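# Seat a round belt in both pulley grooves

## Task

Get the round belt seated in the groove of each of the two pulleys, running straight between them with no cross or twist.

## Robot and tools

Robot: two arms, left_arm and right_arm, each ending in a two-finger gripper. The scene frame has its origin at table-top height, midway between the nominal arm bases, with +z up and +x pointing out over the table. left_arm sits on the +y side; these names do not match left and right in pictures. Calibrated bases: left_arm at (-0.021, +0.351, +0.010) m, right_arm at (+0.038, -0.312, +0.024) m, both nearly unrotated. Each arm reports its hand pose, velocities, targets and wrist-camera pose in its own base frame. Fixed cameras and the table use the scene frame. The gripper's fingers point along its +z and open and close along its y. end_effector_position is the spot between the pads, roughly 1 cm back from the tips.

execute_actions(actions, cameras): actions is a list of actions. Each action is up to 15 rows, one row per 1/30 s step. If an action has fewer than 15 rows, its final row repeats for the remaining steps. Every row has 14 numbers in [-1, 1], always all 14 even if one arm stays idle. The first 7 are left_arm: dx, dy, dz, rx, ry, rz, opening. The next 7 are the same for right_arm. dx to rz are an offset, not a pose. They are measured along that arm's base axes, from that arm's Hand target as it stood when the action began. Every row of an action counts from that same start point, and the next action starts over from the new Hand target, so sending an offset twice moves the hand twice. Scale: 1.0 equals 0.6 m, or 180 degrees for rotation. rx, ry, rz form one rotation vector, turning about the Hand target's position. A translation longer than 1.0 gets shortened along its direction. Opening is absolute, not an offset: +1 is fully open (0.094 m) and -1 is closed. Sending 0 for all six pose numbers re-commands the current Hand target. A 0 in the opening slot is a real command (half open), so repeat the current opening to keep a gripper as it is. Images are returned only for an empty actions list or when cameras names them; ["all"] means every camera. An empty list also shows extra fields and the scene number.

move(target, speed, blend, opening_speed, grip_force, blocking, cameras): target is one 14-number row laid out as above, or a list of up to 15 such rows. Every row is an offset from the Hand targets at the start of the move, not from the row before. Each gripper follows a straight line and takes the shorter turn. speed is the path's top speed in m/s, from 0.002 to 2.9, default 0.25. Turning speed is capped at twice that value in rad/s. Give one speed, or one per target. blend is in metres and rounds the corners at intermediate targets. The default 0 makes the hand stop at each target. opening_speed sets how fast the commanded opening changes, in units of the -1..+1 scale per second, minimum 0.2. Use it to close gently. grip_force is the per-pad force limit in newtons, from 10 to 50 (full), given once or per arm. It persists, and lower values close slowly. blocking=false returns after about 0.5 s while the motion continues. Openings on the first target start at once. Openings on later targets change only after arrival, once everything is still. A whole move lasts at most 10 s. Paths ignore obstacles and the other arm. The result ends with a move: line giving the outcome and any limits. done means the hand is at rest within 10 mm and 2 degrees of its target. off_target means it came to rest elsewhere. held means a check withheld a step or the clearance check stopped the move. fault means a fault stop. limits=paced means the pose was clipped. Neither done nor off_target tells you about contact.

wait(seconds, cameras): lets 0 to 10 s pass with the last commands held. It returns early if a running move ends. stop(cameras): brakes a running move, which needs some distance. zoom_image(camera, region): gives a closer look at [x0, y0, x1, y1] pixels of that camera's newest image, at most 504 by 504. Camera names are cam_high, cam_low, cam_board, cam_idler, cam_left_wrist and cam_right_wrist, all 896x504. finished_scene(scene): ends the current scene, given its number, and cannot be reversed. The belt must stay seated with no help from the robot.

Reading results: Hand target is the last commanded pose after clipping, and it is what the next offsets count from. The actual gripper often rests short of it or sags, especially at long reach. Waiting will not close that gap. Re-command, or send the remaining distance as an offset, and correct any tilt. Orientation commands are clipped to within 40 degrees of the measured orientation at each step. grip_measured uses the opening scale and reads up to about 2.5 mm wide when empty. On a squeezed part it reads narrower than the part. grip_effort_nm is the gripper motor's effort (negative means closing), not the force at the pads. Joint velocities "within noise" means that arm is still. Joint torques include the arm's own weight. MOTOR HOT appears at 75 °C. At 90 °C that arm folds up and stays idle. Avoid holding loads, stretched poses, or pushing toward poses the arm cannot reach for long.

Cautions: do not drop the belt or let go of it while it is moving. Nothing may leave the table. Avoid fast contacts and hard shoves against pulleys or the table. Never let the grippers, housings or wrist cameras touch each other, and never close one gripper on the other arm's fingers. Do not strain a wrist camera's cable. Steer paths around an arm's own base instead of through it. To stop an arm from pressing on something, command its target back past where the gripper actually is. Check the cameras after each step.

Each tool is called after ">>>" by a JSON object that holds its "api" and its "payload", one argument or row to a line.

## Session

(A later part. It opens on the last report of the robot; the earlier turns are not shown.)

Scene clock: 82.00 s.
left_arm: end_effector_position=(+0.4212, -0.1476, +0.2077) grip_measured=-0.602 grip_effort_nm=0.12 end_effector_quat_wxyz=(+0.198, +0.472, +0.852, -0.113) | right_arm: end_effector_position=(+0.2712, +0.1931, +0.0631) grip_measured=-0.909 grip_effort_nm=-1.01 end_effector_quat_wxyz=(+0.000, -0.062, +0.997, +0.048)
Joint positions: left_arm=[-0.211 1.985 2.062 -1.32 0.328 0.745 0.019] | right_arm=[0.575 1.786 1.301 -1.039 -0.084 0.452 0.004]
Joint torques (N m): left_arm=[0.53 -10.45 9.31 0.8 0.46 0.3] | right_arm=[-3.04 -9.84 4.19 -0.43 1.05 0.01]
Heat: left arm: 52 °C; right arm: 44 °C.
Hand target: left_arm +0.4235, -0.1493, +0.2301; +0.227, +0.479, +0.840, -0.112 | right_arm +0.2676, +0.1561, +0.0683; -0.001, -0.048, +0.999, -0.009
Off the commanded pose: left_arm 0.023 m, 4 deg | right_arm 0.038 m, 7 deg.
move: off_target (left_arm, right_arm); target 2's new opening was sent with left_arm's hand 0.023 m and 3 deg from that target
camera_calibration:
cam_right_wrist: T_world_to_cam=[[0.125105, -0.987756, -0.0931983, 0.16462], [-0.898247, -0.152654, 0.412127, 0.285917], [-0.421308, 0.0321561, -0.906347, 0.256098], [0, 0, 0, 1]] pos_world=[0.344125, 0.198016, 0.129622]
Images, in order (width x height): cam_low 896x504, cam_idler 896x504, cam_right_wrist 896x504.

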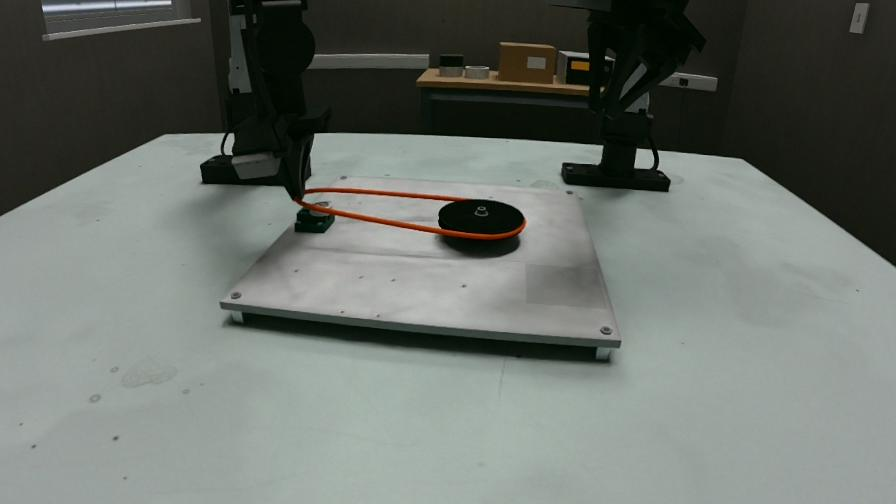

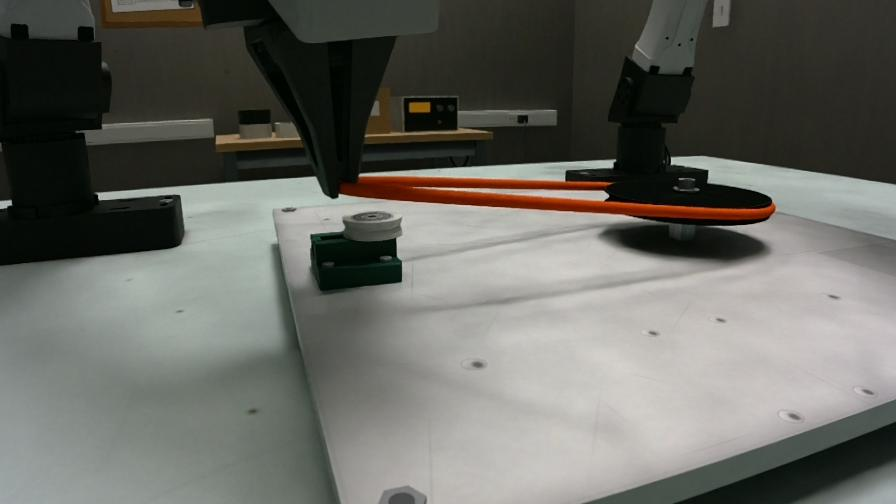

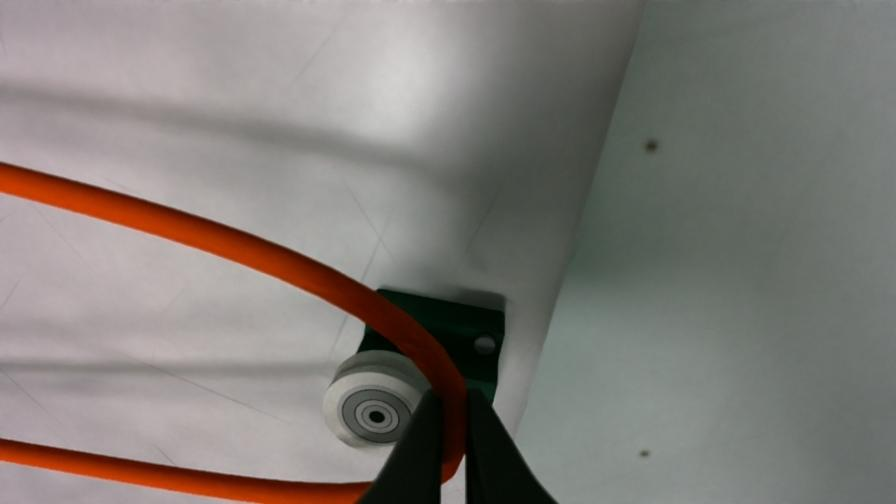

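>>> {"api": "move", "payload": {
  "target": [0,0.2,0,0,0,0,-0.6,-0.01,-0.008,-0.0555,0,0,0,-0.98],
  "speed": 0.08,
  "cameras": ["cam_low","cam_idler","cam_right_wrist"]
}}

>>> {"api": "zoom_image", "payload": {
  "camera": "cam_idler",
  "region": [250, 130, 500, 290]
}}

>>> {"api": "zoom_image", "payload": {
  "camera": "cam_low",
  "region": [260, 140, 580, 290]
}}

Scene clock: 85.57 s.
left_arm: end_effector_position=(+0.4195, -0.0280, +0.2184) grip_measured=-0.602 grip_effort_nm=0.12 end_effector_quat_wxyz=(+0.208, +0.471, +0.850, -0.114) | right_arm: end_effector_position=(+0.2660, +0.1914, +0.0414) grip_measured=-0.908 grip_effort_nm=-1.01 end_effector_quat_wxyz=(+0.006, -0.063, +0.996, +0.060)
Joint positions: left_arm=[0.105 1.985 2.108 -1.468 0.426 1.068 0.019] | right_arm=[0.571 1.77 1.19 -0.921 -0.099 0.448 0.004]
Joint torques (N m): left_arm=[0.46 -8.38 8.9 0.59 0.53 0.31] | right_arm=[-3.18 -7.57 3.1 -0.22 1.15 0.01]
Heat: left arm: 51 °C; right arm: 44 °C.
Hand target: left_arm +0.4234, -0.0293, +0.2301; +0.227, +0.479, +0.840, -0.111 | right_arm +0.2616, +0.1514, +0.0351; +0.000, -0.048, +0.999, -0.009
Off the commanded pose: left_arm 0.012 m, 3 deg | right_arm 0.041 m, 8 deg.
move: off_target (left_arm, right_arm)
camera_calibration:
cam_right_wrist: T_world_to_cam=[[0.127461, -0.985043, -0.115946, 0.161404], [-0.902864, -0.163624, 0.397573, 0.293816], [-0.410598, 0.0540089, -0.910216, 0.22748], [0, 0, 0, 1]] pos_world=[0.338106, 0.194779, 0.108957]
Images, in order (width x height): cam_low 896x504, cam_idler 896x504, cam_right_wrist 896x504.

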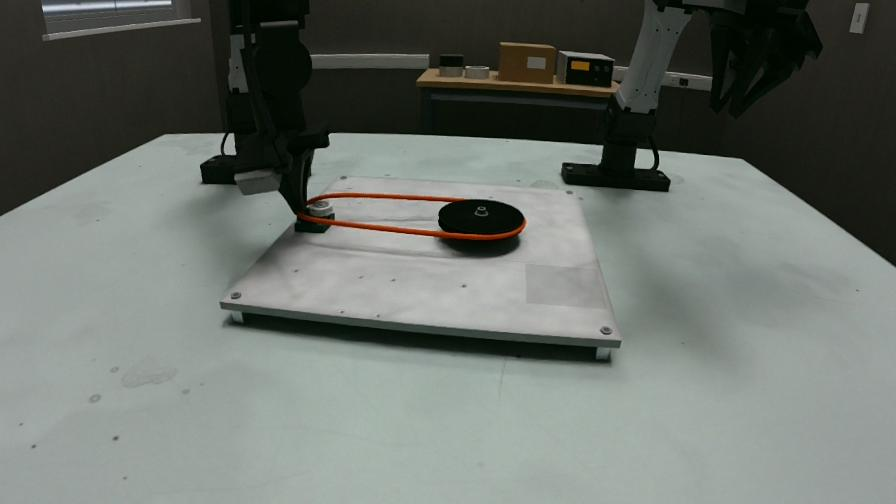

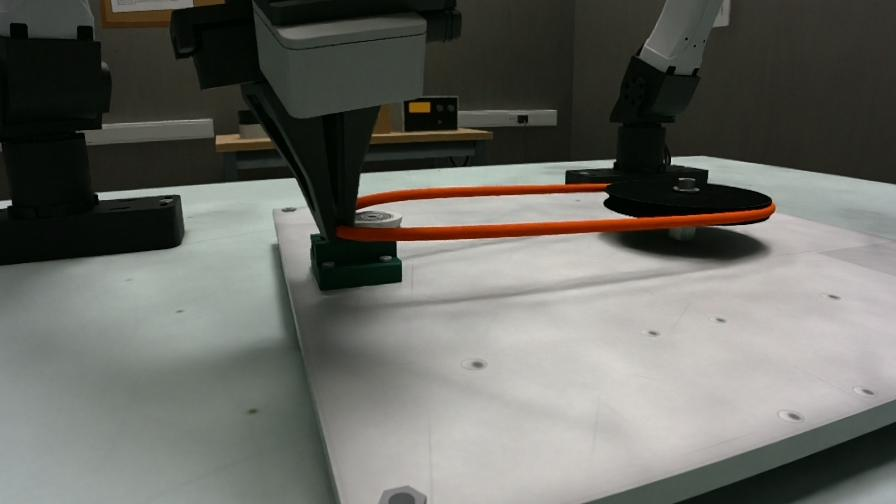

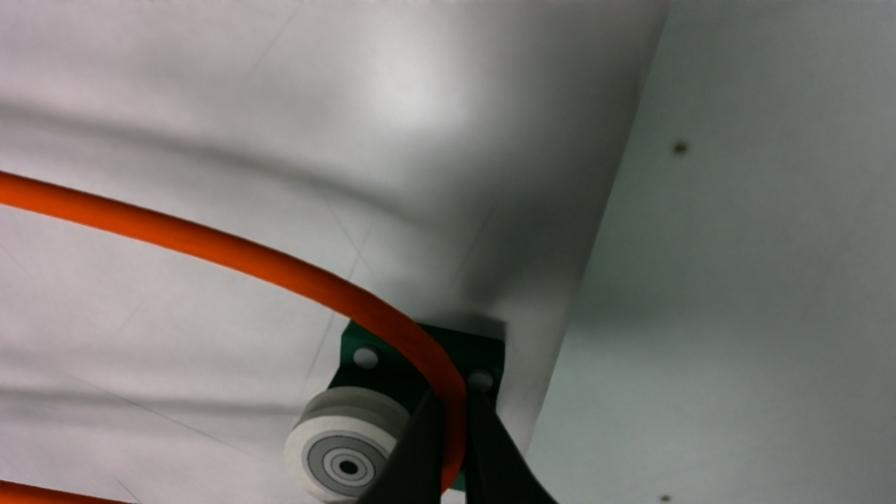

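Scaled by 2.016 from the camera's 896x504 image, which has a finer 1280x720 frame.

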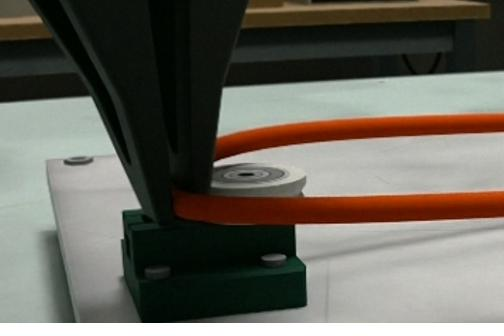

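Scaled by 1.575 from the camera's 896x504 image, which has a finer 1280x720 frame.

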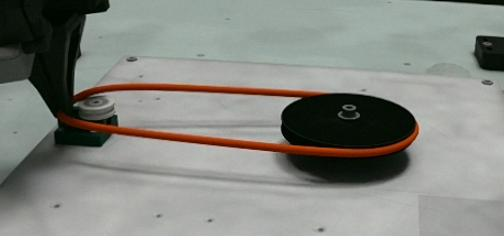

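>>> {"api": "move", "payload": {
  "target": [
    [0,0,0,0,0,0,-0.6,-0.002,0.058,-0.002,0,0,0,-0.98],
    [0,0,0,0,0,0,-0.6,-0.002,0.070,-0.002,0,0,0,-0.98]
  ],
  "speed": 0.06,
  "cameras": ["cam_idler","cam_right_wrist","cam_board"]
}}

>>> {"api": "zoom_image", "payload": {
  "camera": "cam_idler",
  "region": [250, 130, 500, 290]
}}

Scene clock: 88.10 s.
left_arm: end_effector_position=(+0.4193, -0.0280, +0.2184) grip_measured=-0.602 grip_effort_nm=0.12 end_effector_quat_wxyz=(+0.208, +0.471, +0.850, -0.114) | right_arm: end_effector_position=(+0.2625, +0.1981, +0.0380) grip_measured=-0.908 grip_effort_nm=-1.01 end_effector_quat_wxyz=(+0.009, -0.052, +0.999, +0.013)
Joint positions: left_arm=[0.105 1.985 2.108 -1.468 0.427 1.069 0.019] | right_arm=[0.641 1.814 1.235 -0.963 -0.011 0.537 0.004]
Joint torques (N m): left_arm=[0.46 -8.36 8.92 0.59 0.53 0.3] | right_arm=[0.14 -5.01 6.5 0.02 0.36 0.23]
Motor temperatures (°C): left_arm=[26 51 38 33 25 25 29] | right_arm=[26 43 32 27 25 27 28]
Heat: left arm: 51 °C; right arm: 43 °C.
Hand target: left_arm +0.4234, -0.0293, +0.2301; +0.227, +0.479, +0.841, -0.112 | right_arm +0.2603, +0.1934, +0.0338; -0.001, -0.048, +0.999, -0.009
Off the commanded pose: left_arm 0.012 m, 3 deg | right_arm 0.007 m, 3 deg.
move: off_target (left_arm, right_arm)
camera_calibration:
cam_right_wrist: T_world_to_cam=[[0.104372, -0.994302, -0.0216826, 0.172357], [-0.910265, -0.104288, 0.400677, 0.283157], [-0.400655, -0.0220826, -0.915963, 0.235256], [0, 0, 0, 1]] pos_world=[0.334015, 0.206099, 0.105769]
Images, in order (width x height): cam_board 896x504, cam_idler 896x504, cam_right_wrist 896x504.

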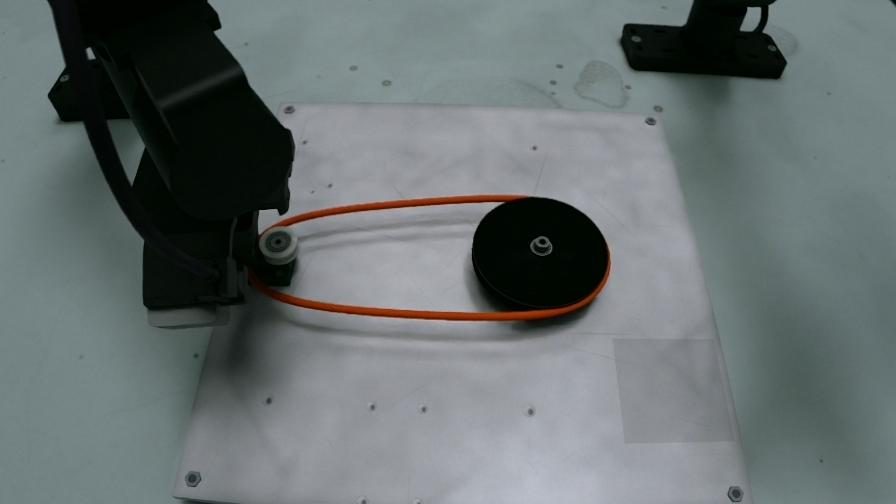

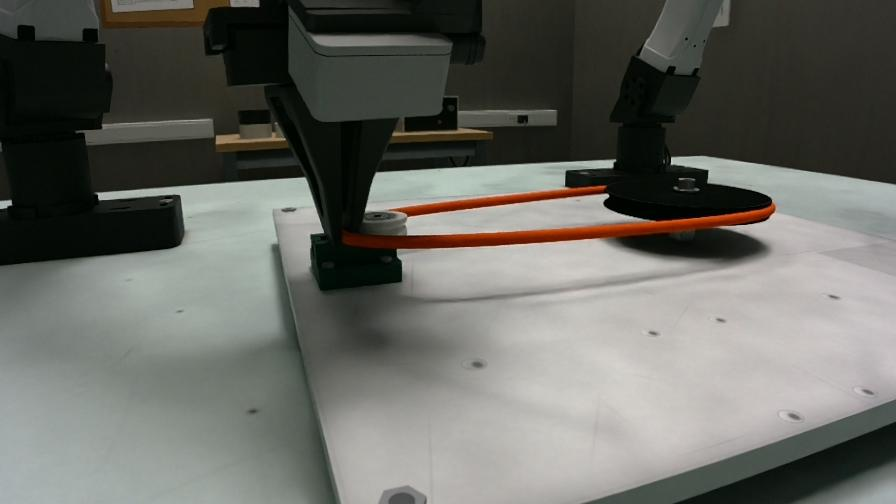

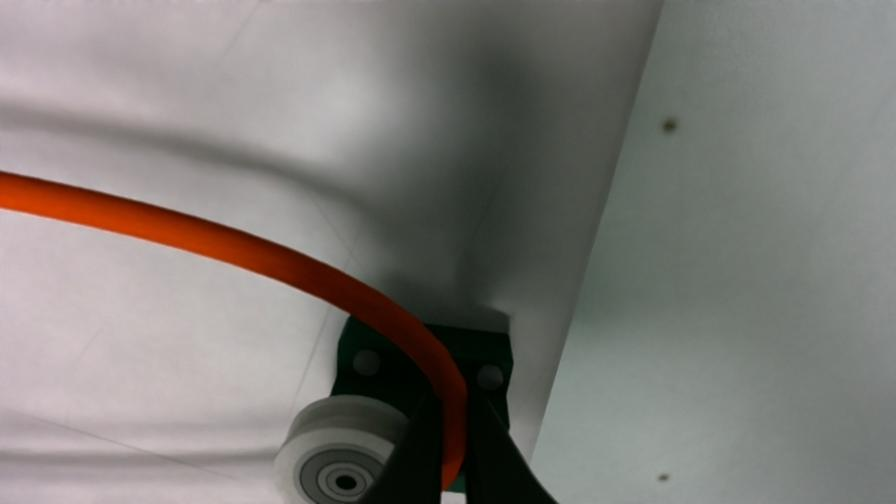

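Scaled by 2.016 from the camera's 896x504 image, which has a finer 1280x720 frame.

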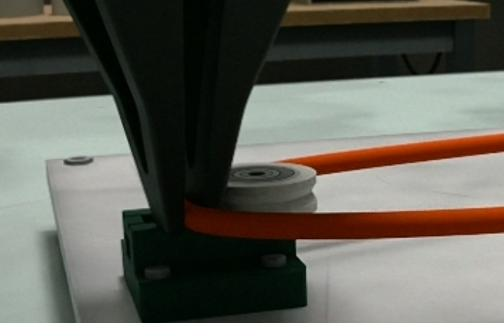

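>>> {"api": "move", "payload": {
  "target": [0,0,0,0,0,0,-0.6,-0.025,0.004,0.001,0,0,0,-0.98],
  "speed": 0.06,
  "cameras": ["cam_idler","cam_right_wrist","cam_board"]
}}

>>> {"api": "zoom_image", "payload": {
  "camera": "cam_idler",
  "region": [250, 130, 500, 290]
}}

Scene clock: 91.60 s.
left_arm: end_effector_position=(+0.4193, -0.0280, +0.2184) grip_measured=-0.602 grip_effort_nm=0.12 end_effector_quat_wxyz=(+0.208, +0.471, +0.850, -0.114) | right_arm: end_effector_position=(+0.2595, +0.1993, +0.0377) grip_measured=-0.908 grip_effort_nm=-1.01 end_effector_quat_wxyz=(+0.017, -0.048, +0.999, -0.002)
Joint positions: left_arm=[0.105 1.985 2.108 -1.468 0.427 1.069 0.019] | right_arm=[0.667 1.812 1.23 -0.964 0.023 0.571 0.004]
Joint torques (N m): left_arm=[0.46 -8.36 8.92 0.59 0.53 0.3] | right_arm=[0.95 -7.75 3.48 0.08 0.03 0.28]
Heat: left arm: 50 °C; right arm: 43 °C.
Hand target: left_arm +0.4234, -0.0293, +0.2301; +0.227, +0.479, +0.841, -0.112 | right_arm +0.2453, +0.1958, +0.0344; -0.001, -0.048, +0.999, -0.009
Off the commanded pose: left_arm 0.012 m, 3 deg | right_arm 0.015 m, 2 deg.
move: off_target (left_arm, right_arm)
camera_calibration:
cam_right_wrist: T_world_to_cam=[[0.0960166, -0.99535, 0.0077361, 0.175163], [-0.917857, -0.0855288, 0.387587, 0.279385], [-0.385123, -0.0443154, -0.921801, 0.234426], [0, 0, 0, 1]] pos_world=[0.3299, 0.208632, 0.106453]
Images, in order (width x height): cam_board 896x504, cam_idler 896x504, cam_right_wrist 896x504.

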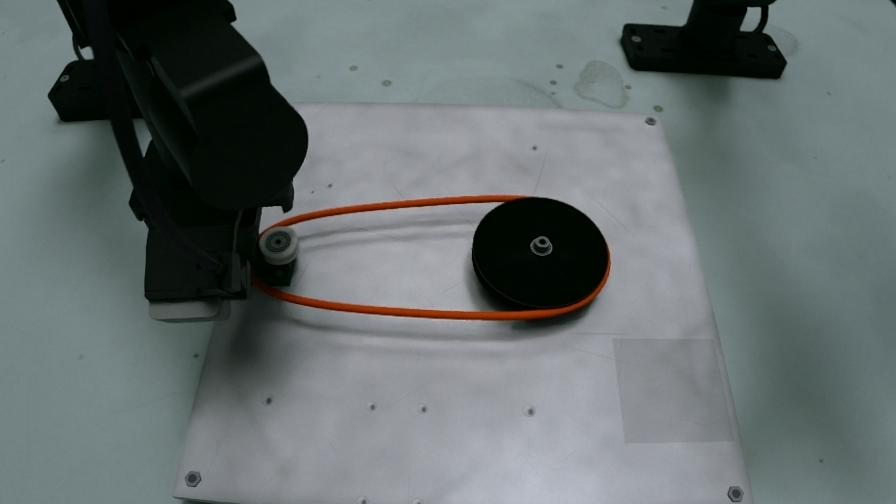

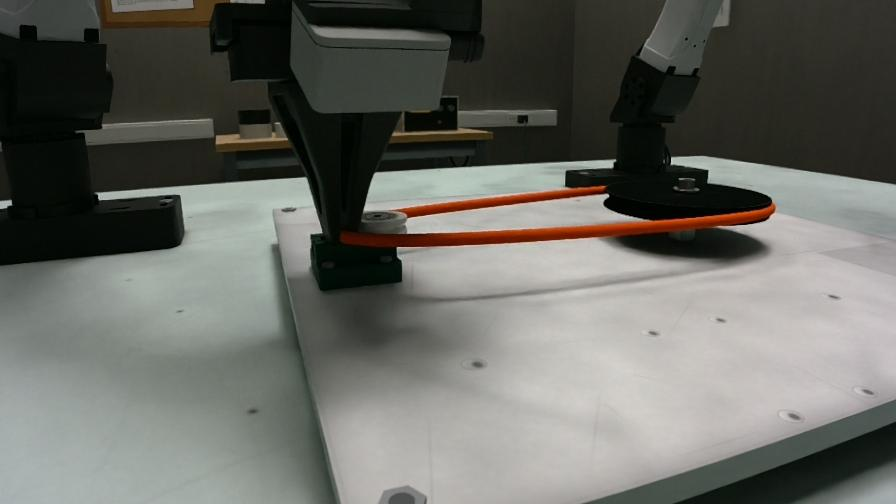

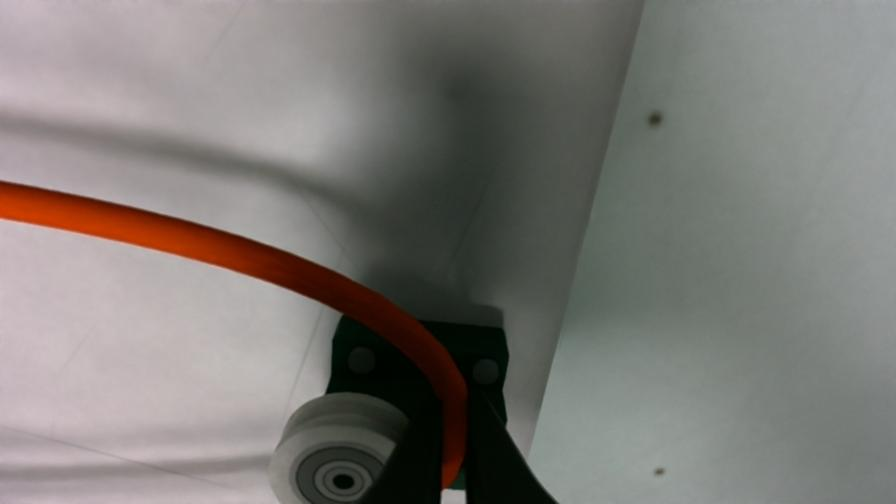

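Scaled by 2.016 from the camera's 896x504 image, which has a finer 1280x720 frame.

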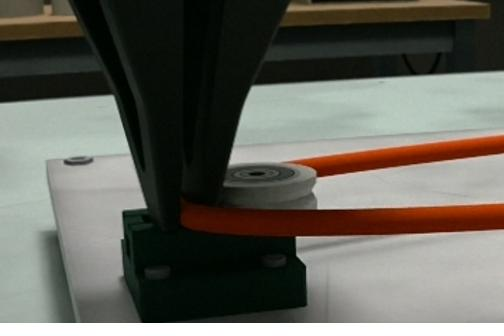

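>>> {"api": "move", "payload": {
  "target": [
    [0,0,0,0,0,0,-0.6,0.018,0.003,0,0,0,0,-0.98],
    [0,0,0,0,0,0,-0.6,0.018,0.003,0,0,0,0,-0.8]
  ],
  "speed": 0.06,
  "opening_speed": 0.3,
  "cameras": ["cam_idler","cam_right_wrist","cam_board"]
}}

>>> {"api": "zoom_image", "payload": {
  "camera": "cam_idler",
  "region": [250, 130, 500, 290]
}}

Scene clock: 93.80 s.
left_arm: end_effector_position=(+0.4193, -0.0280, +0.2184) grip_measured=-0.602 grip_effort_nm=0.12 end_effector_quat_wxyz=(+0.208, +0.471, +0.850, -0.114) | right_arm: end_effector_position=(+0.2570, +0.1973, +0.0380) grip_measured=-0.802 grip_effort_nm=0.11 end_effector_quat_wxyz=(+0.012, -0.047, +0.999, -0.006)
Joint positions: left_arm=[0.105 1.985 2.108 -1.468 0.427 1.069 0.019] | right_arm=[0.667 1.812 1.232 -0.979 0.023 0.572 0.009]
Joint torques (N m): left_arm=[0.47 -8.36 8.92 0.59 0.53 0.31] | right_arm=[-0.38 -5.09 6.58 0.2 0.04 0.1]
Heat: left arm: 50 °C; right arm: 42 °C.
Hand target: left_arm +0.4234, -0.0293, +0.2301; +0.227, +0.479, +0.841, -0.112 | right_arm +0.2562, +0.1976, +0.0345; +0.000, -0.048, +0.999, -0.009
Off the commanded pose: left_arm 0.012 m, 3 deg | right_arm 0.004 m, 1 deg.
move: off_target (left_arm)
camera_calibration:
cam_right_wrist: T_world_to_cam=[[0.0954115, -0.995321, 0.0152313, 0.173254], [-0.913905, -0.0815215, 0.397659, 0.274587], [-0.394557, -0.0518611, -0.917407, 0.237479], [0, 0, 0, 1]] pos_world=[0.328115, 0.207144, 0.106034]
Images, in order (width x height): cam_board 896x504, cam_idler 896x504, cam_right_wrist 896x504.

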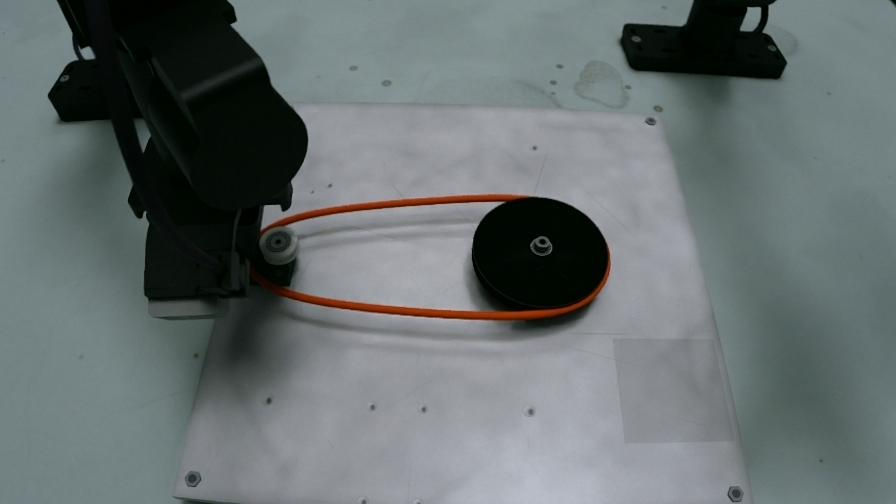

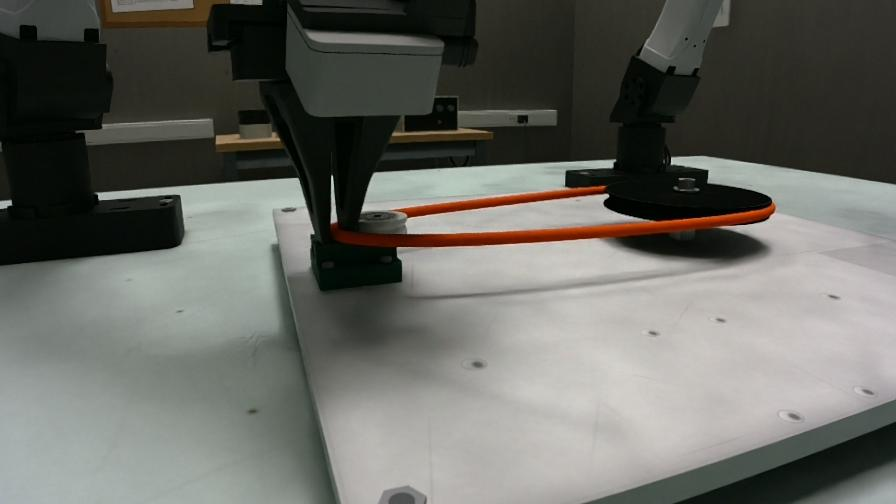

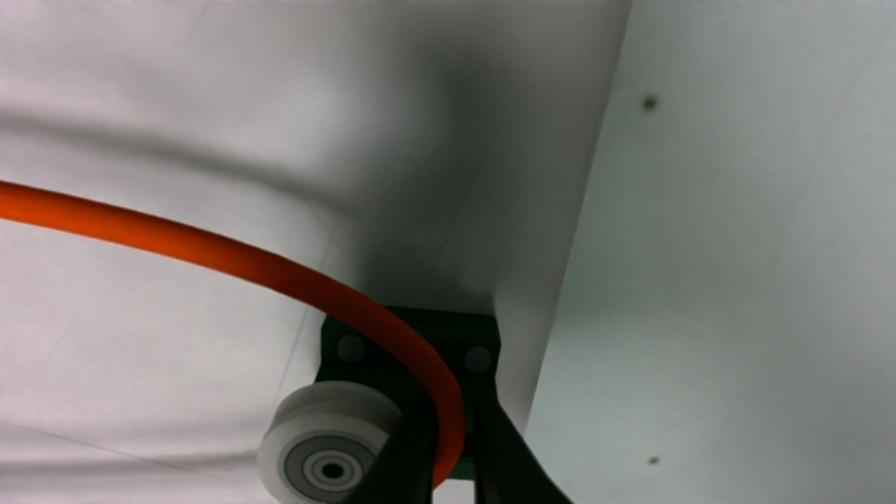

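Scaled by 2.016 from the camera's 896x504 image, which has a finer 1280x720 frame.

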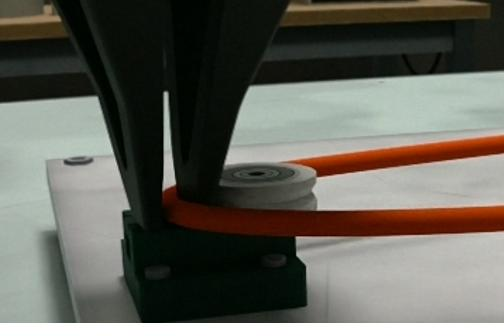

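>>> {"api": "move", "payload": {
  "target": [
    [0,0,0,0,0,0,-0.6,0.0155,0.005,0,0,0,0.167,-0.8],
    [0,0,0,0,0,0,-0.6,0.030,0.019,0,0,0,0.333,-0.8],
    [0,0,0,0,0,0,-0.6,0.036,0.040,0.002,0,0,0.5,-0.8],
    [0,0,0,0,0,0,-0.6,0.038,0.091,0.006,0,0,0.5,-0.8]
  ],
  "speed": 0.15,
  "cameras": ["cam_low","cam_idler","cam_right_wrist","cam_board"]
}}

>>> {"api": "zoom_image", "payload": {
  "camera": "cam_idler",
  "region": [250, 130, 500, 290]
}}

>>> {"api": "zoom_image", "payload": {
  "camera": "cam_low",
  "region": [280, 180, 400, 250]
}}

Scene clock: 102.23 s.
left_arm: end_effector_position=(+0.4193, -0.0280, +0.2184) grip_measured=-0.602 grip_effort_nm=0.12 end_effector_quat_wxyz=(+0.208, +0.471, +0.850, -0.114) | right_arm: end_effector_position=(+0.2796, +0.2521, +0.0382) grip_measured=-0.800 grip_effort_nm=0.02 end_effector_quat_wxyz=(-0.016, +0.741, -0.671, +0.007)
Joint positions: left_arm=[0.105 1.985 2.108 -1.468 0.427 1.069 0.019] | right_arm=[0.738 1.982 1.463 -1.018 0.01 -0.932 0.009]
Joint torques (N m): left_arm=[0.46 -8.36 8.92 0.59 0.53 0.3] | right_arm=[-0.16 -6.93 7.51 0.06 0.05 0.15]
Heat: left arm: 49 °C; right arm: 41 °C.
Hand target: left_arm +0.4234, -0.0293, +0.2301; +0.227, +0.479, +0.841, -0.112 | right_arm +0.2789, +0.2522, +0.0381; -0.006, +0.740, -0.672, +0.006
Off the commanded pose: left_arm 0.012 m, 3 deg | right_arm 0.001 m, 1 deg.
move: off_target (left_arm)
camera_calibration:
cam_right_wrist: T_world_to_cam=[[0.994372, 0.099608, 0.0360993, -0.302569], [0.0763836, -0.910118, 0.407247, 0.231361], [0.0734197, -0.402198, -0.912604, 0.206661], [0, 0, 0, 1]] pos_world=[0.268021, 0.323823, 0.105301]
Images, in order (width x height): cam_low 896x504, cam_board 896x504, cam_idler 896x504, cam_right_wrist 896x504.

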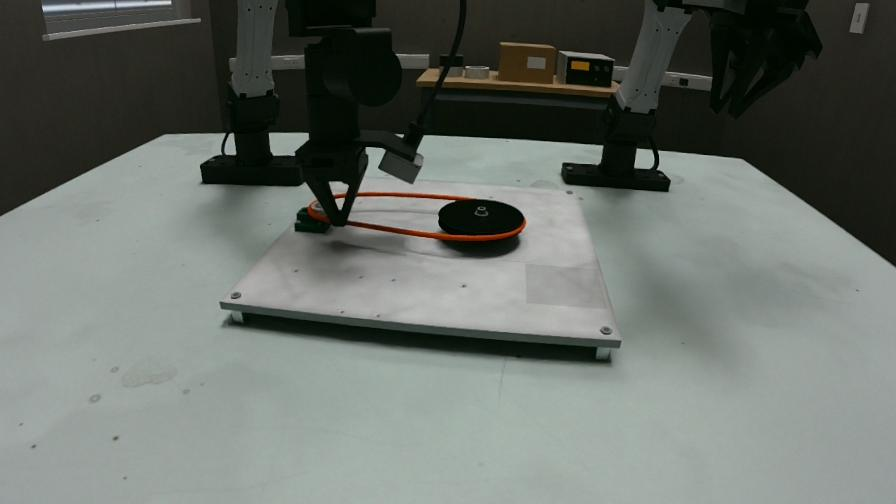

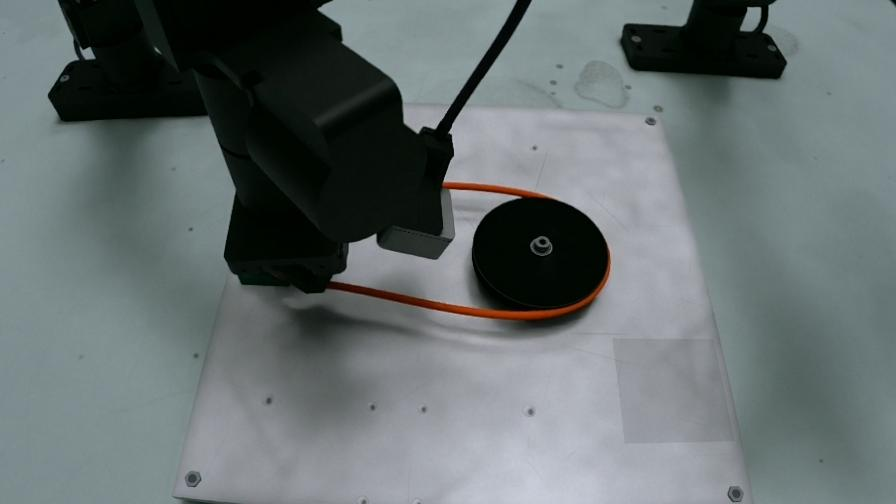

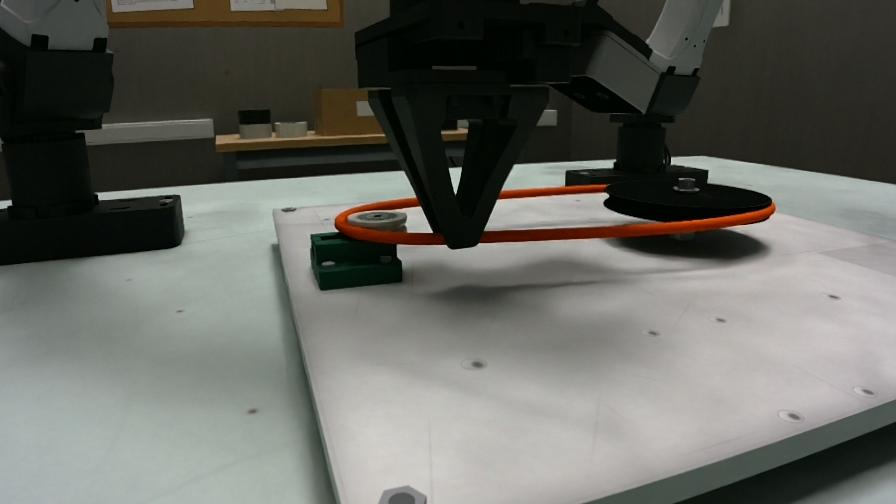

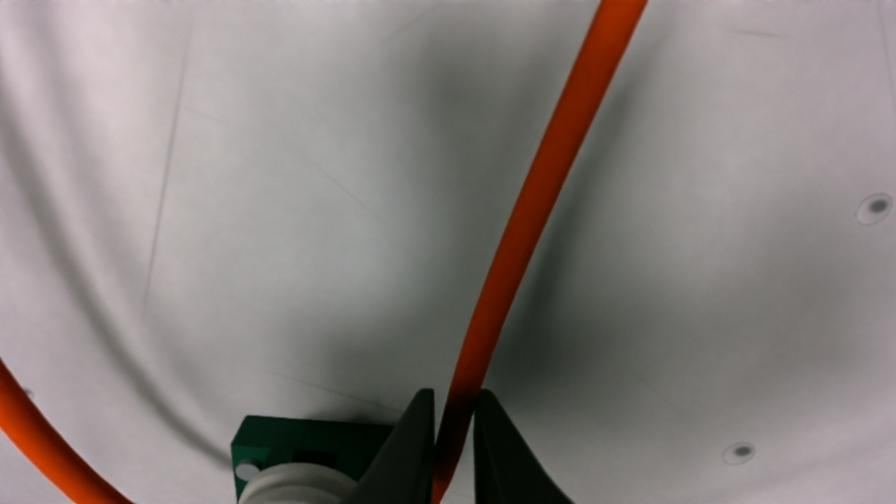

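Scaled by 2.016 from the camera's 896x504 image, which has a finer 1280x720 frame.

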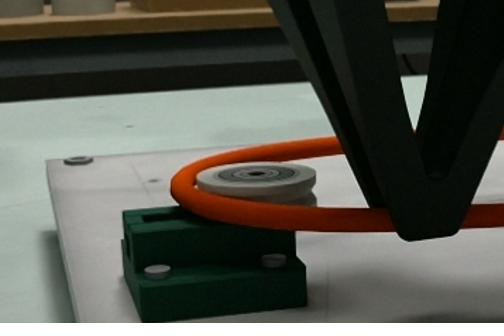

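Scaled by 4.200 from the camera's 896x504 image, which has a finer 1280x720 frame.

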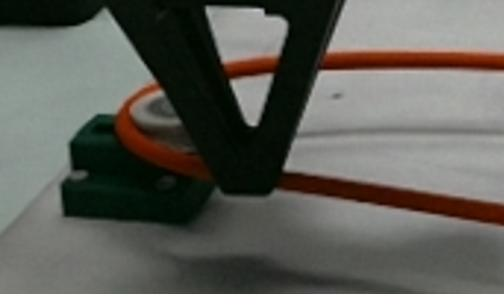

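>>> {"api": "move", "payload": {
  "target": [
    [0,0,0,0,0,0,-0.6,0,0,0,0,0,0,-0.62],
    [0,0,0,0,0,0,-0.6,0,0,0.11,0,0,0,-0.62]
  ],
  "speed": 0.06,
  "opening_speed": 0.4,
  "cameras": ["cam_low","cam_idler","cam_board"]
}}

>>> {"api": "zoom_image", "payload": {
  "camera": "cam_idler",
  "region": [250, 130, 500, 290]
}}

>>> {"api": "zoom_image", "payload": {
  "camera": "cam_low",
  "region": [280, 180, 400, 250]
}}

>>> {"api": "zoom_image", "payload": {
  "camera": "cam_idler",
  "region": [560, 130, 880, 290]
}}

>>> {"api": "zoom_image", "payload": {
  "camera": "cam_low",
  "region": [420, 180, 560, 260]
}}

Scene clock: 105.37 s.
left_arm: end_effector_position=(+0.4193, -0.0280, +0.2184) grip_measured=-0.602 grip_effort_nm=0.12 end_effector_quat_wxyz=(+0.208, +0.471, +0.850, -0.114) | right_arm: end_effector_position=(+0.2765, +0.2488, +0.0896) grip_measured=-0.621 grip_effort_nm=0.09 end_effector_quat_wxyz=(+0.011, +0.741, -0.671, +0.005)
Joint positions: left_arm=[0.105 1.985 2.108 -1.468 0.427 1.069 0.019] | right_arm=[0.738 1.982 1.671 -1.28 0.012 -0.931 0.018]
Joint torques (N m): left_arm=[0.46 -8.36 8.92 0.59 0.53 0.3] | right_arm=[-0.13 -10.36 7.71 0.09 0.03 0.18]
Heat: left arm: 49 °C; right arm: 42 °C.
Hand target: left_arm +0.4234, -0.0293, +0.2301; +0.227, +0.479, +0.841, -0.112 | right_arm +0.2788, +0.2522, +0.1040; -0.006, +0.740, -0.672, +0.006
Off the commanded pose: left_arm 0.012 m, 3 deg | right_arm 0.015 m, 2 deg.
move: off_target (left_arm, right_arm)
Images, in order (width x height): cam_low 896x504, cam_board 896x504, cam_idler 896x504.

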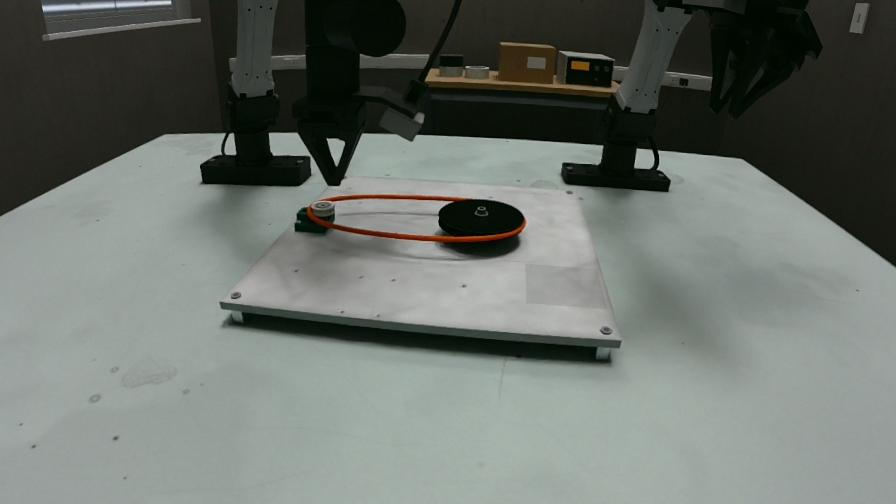

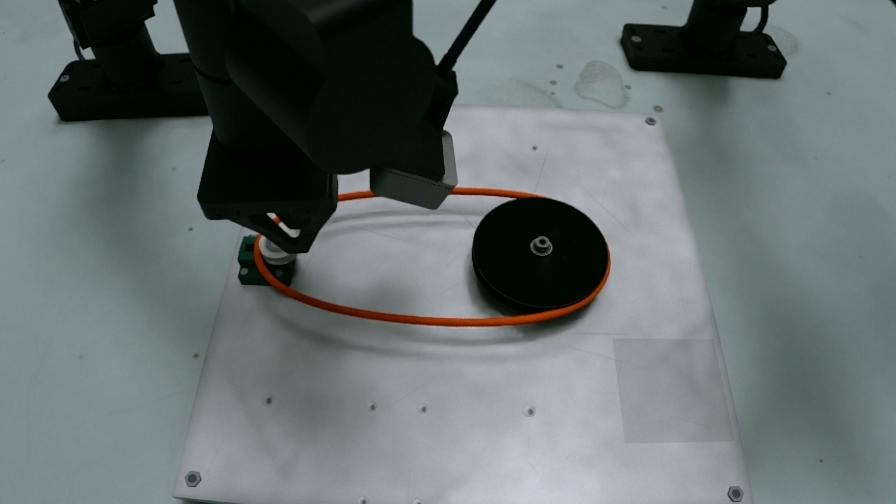

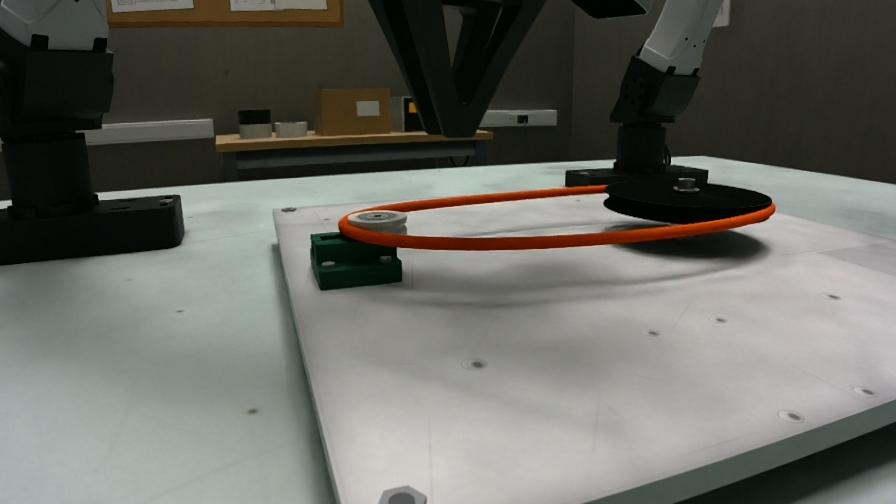

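Scaled by 2.016 from the camera's 896x504 image, which has a finer 1280x720 frame.

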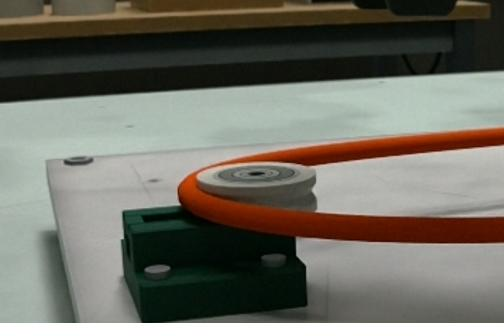

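Scaled by 4.200 from the camera's 896x504 image, which has a finer 1280x720 frame.

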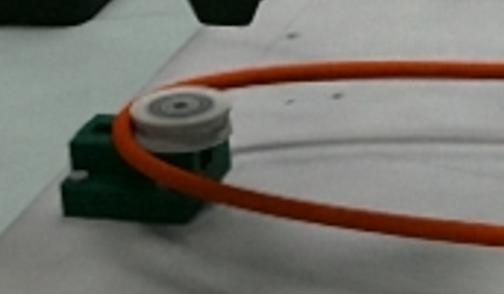

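Scaled by 1.575 from the camera's 896x504 image, which has a finer 1280x720 frame.

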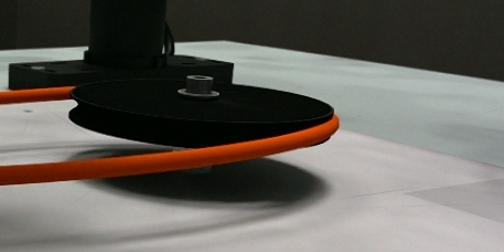

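Scaled by 3.600 from the camera's 896x504 image, which has a finer 1280x720 frame.

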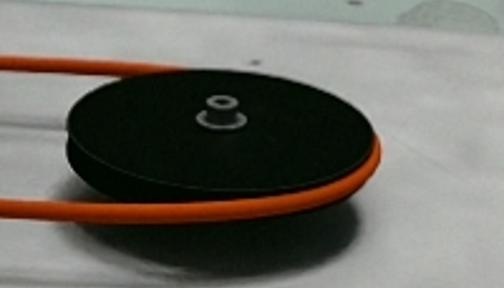

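>>> {"api": "move", "payload": {
  "target": [0,0,0,0,0,0,-0.6,0,-0.12,0.12,0,0,0,-0.62],
  "speed": 0.15,
  "cameras": ["cam_board","cam_idler"]
}}

>>> {"api": "zoom_image", "payload": {
  "camera": "cam_board",
  "region": [220, 150, 660, 360]
}}

>>> {"api": "zoom_image", "payload": {
  "camera": "cam_idler",
  "region": [300, 180, 440, 270]
}}

Scene clock: 107.80 s.
left_arm: end_effector_position=(+0.4193, -0.0280, +0.2184) grip_measured=-0.602 grip_effort_nm=0.12 end_effector_quat_wxyz=(+0.208, +0.471, +0.850, -0.114) | right_arm: end_effector_position=(+0.2784, +0.1805, +0.1615) grip_measured=-0.621 grip_effort_nm=0.09 end_effector_quat_wxyz=(+0.012, +0.738, -0.675, +0.003)
Joint positions: left_arm=[0.105 1.985 2.108 -1.468 0.427 1.069 0.019] | right_arm=[0.582 1.832 1.755 -1.515 0.012 -1.078 0.018]
Joint torques (N m): left_arm=[0.46 -8.36 8.92 0.59 0.53 0.31] | right_arm=[-0.44 -9.26 7.68 0.08 -0.01 -0.07]
Heat: left arm: 48 °C; right arm: 42 °C.
Hand target: left_arm +0.4234, -0.0293, +0.2301; +0.227, +0.479, +0.841, -0.112 | right_arm +0.2789, +0.1802, +0.1760; -0.006, +0.740, -0.672, +0.006
Off the commanded pose: left_arm 0.012 m, 3 deg | right_arm 0.014 m, 2 deg.
move: off_target (left_arm, right_arm)
Images, in order (width x height): cam_board 896x504, cam_idler 896x504.

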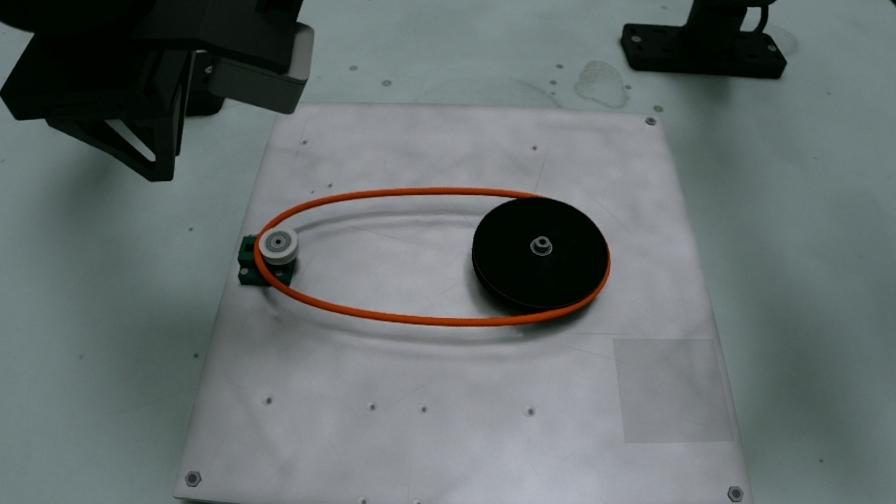

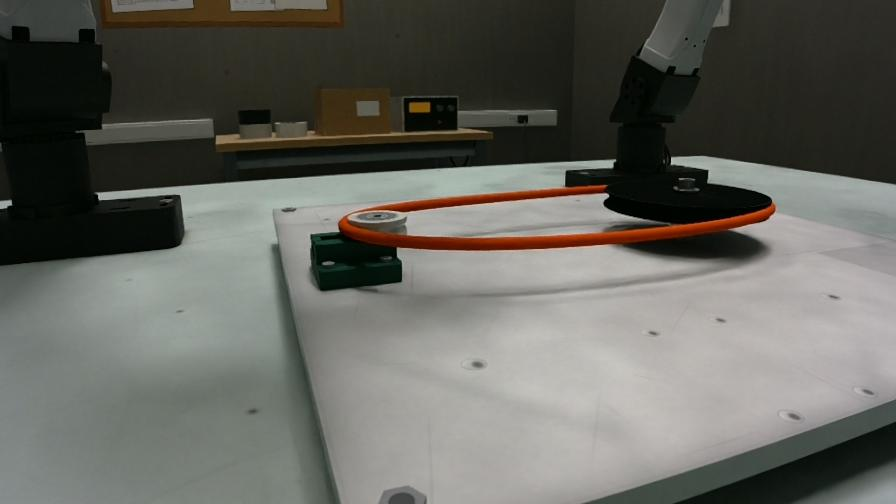

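Scaled by 1.145 from the camera's 896x504 image, which has a finer 1280x720 frame.

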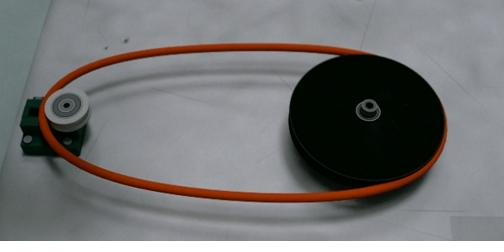

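Scaled by 3.600 from the camera's 896x504 image, which has a finer 1280x720 frame.

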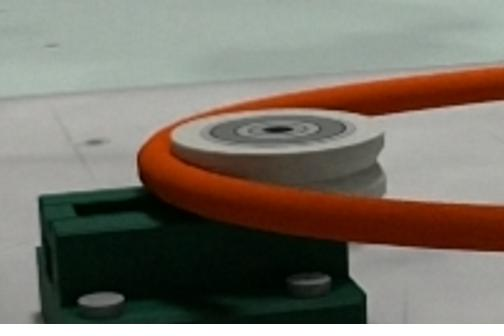

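>>> {"api": "finished_scene", "payload": {
  "scene": 2
}}

The scene is finished: the task was done.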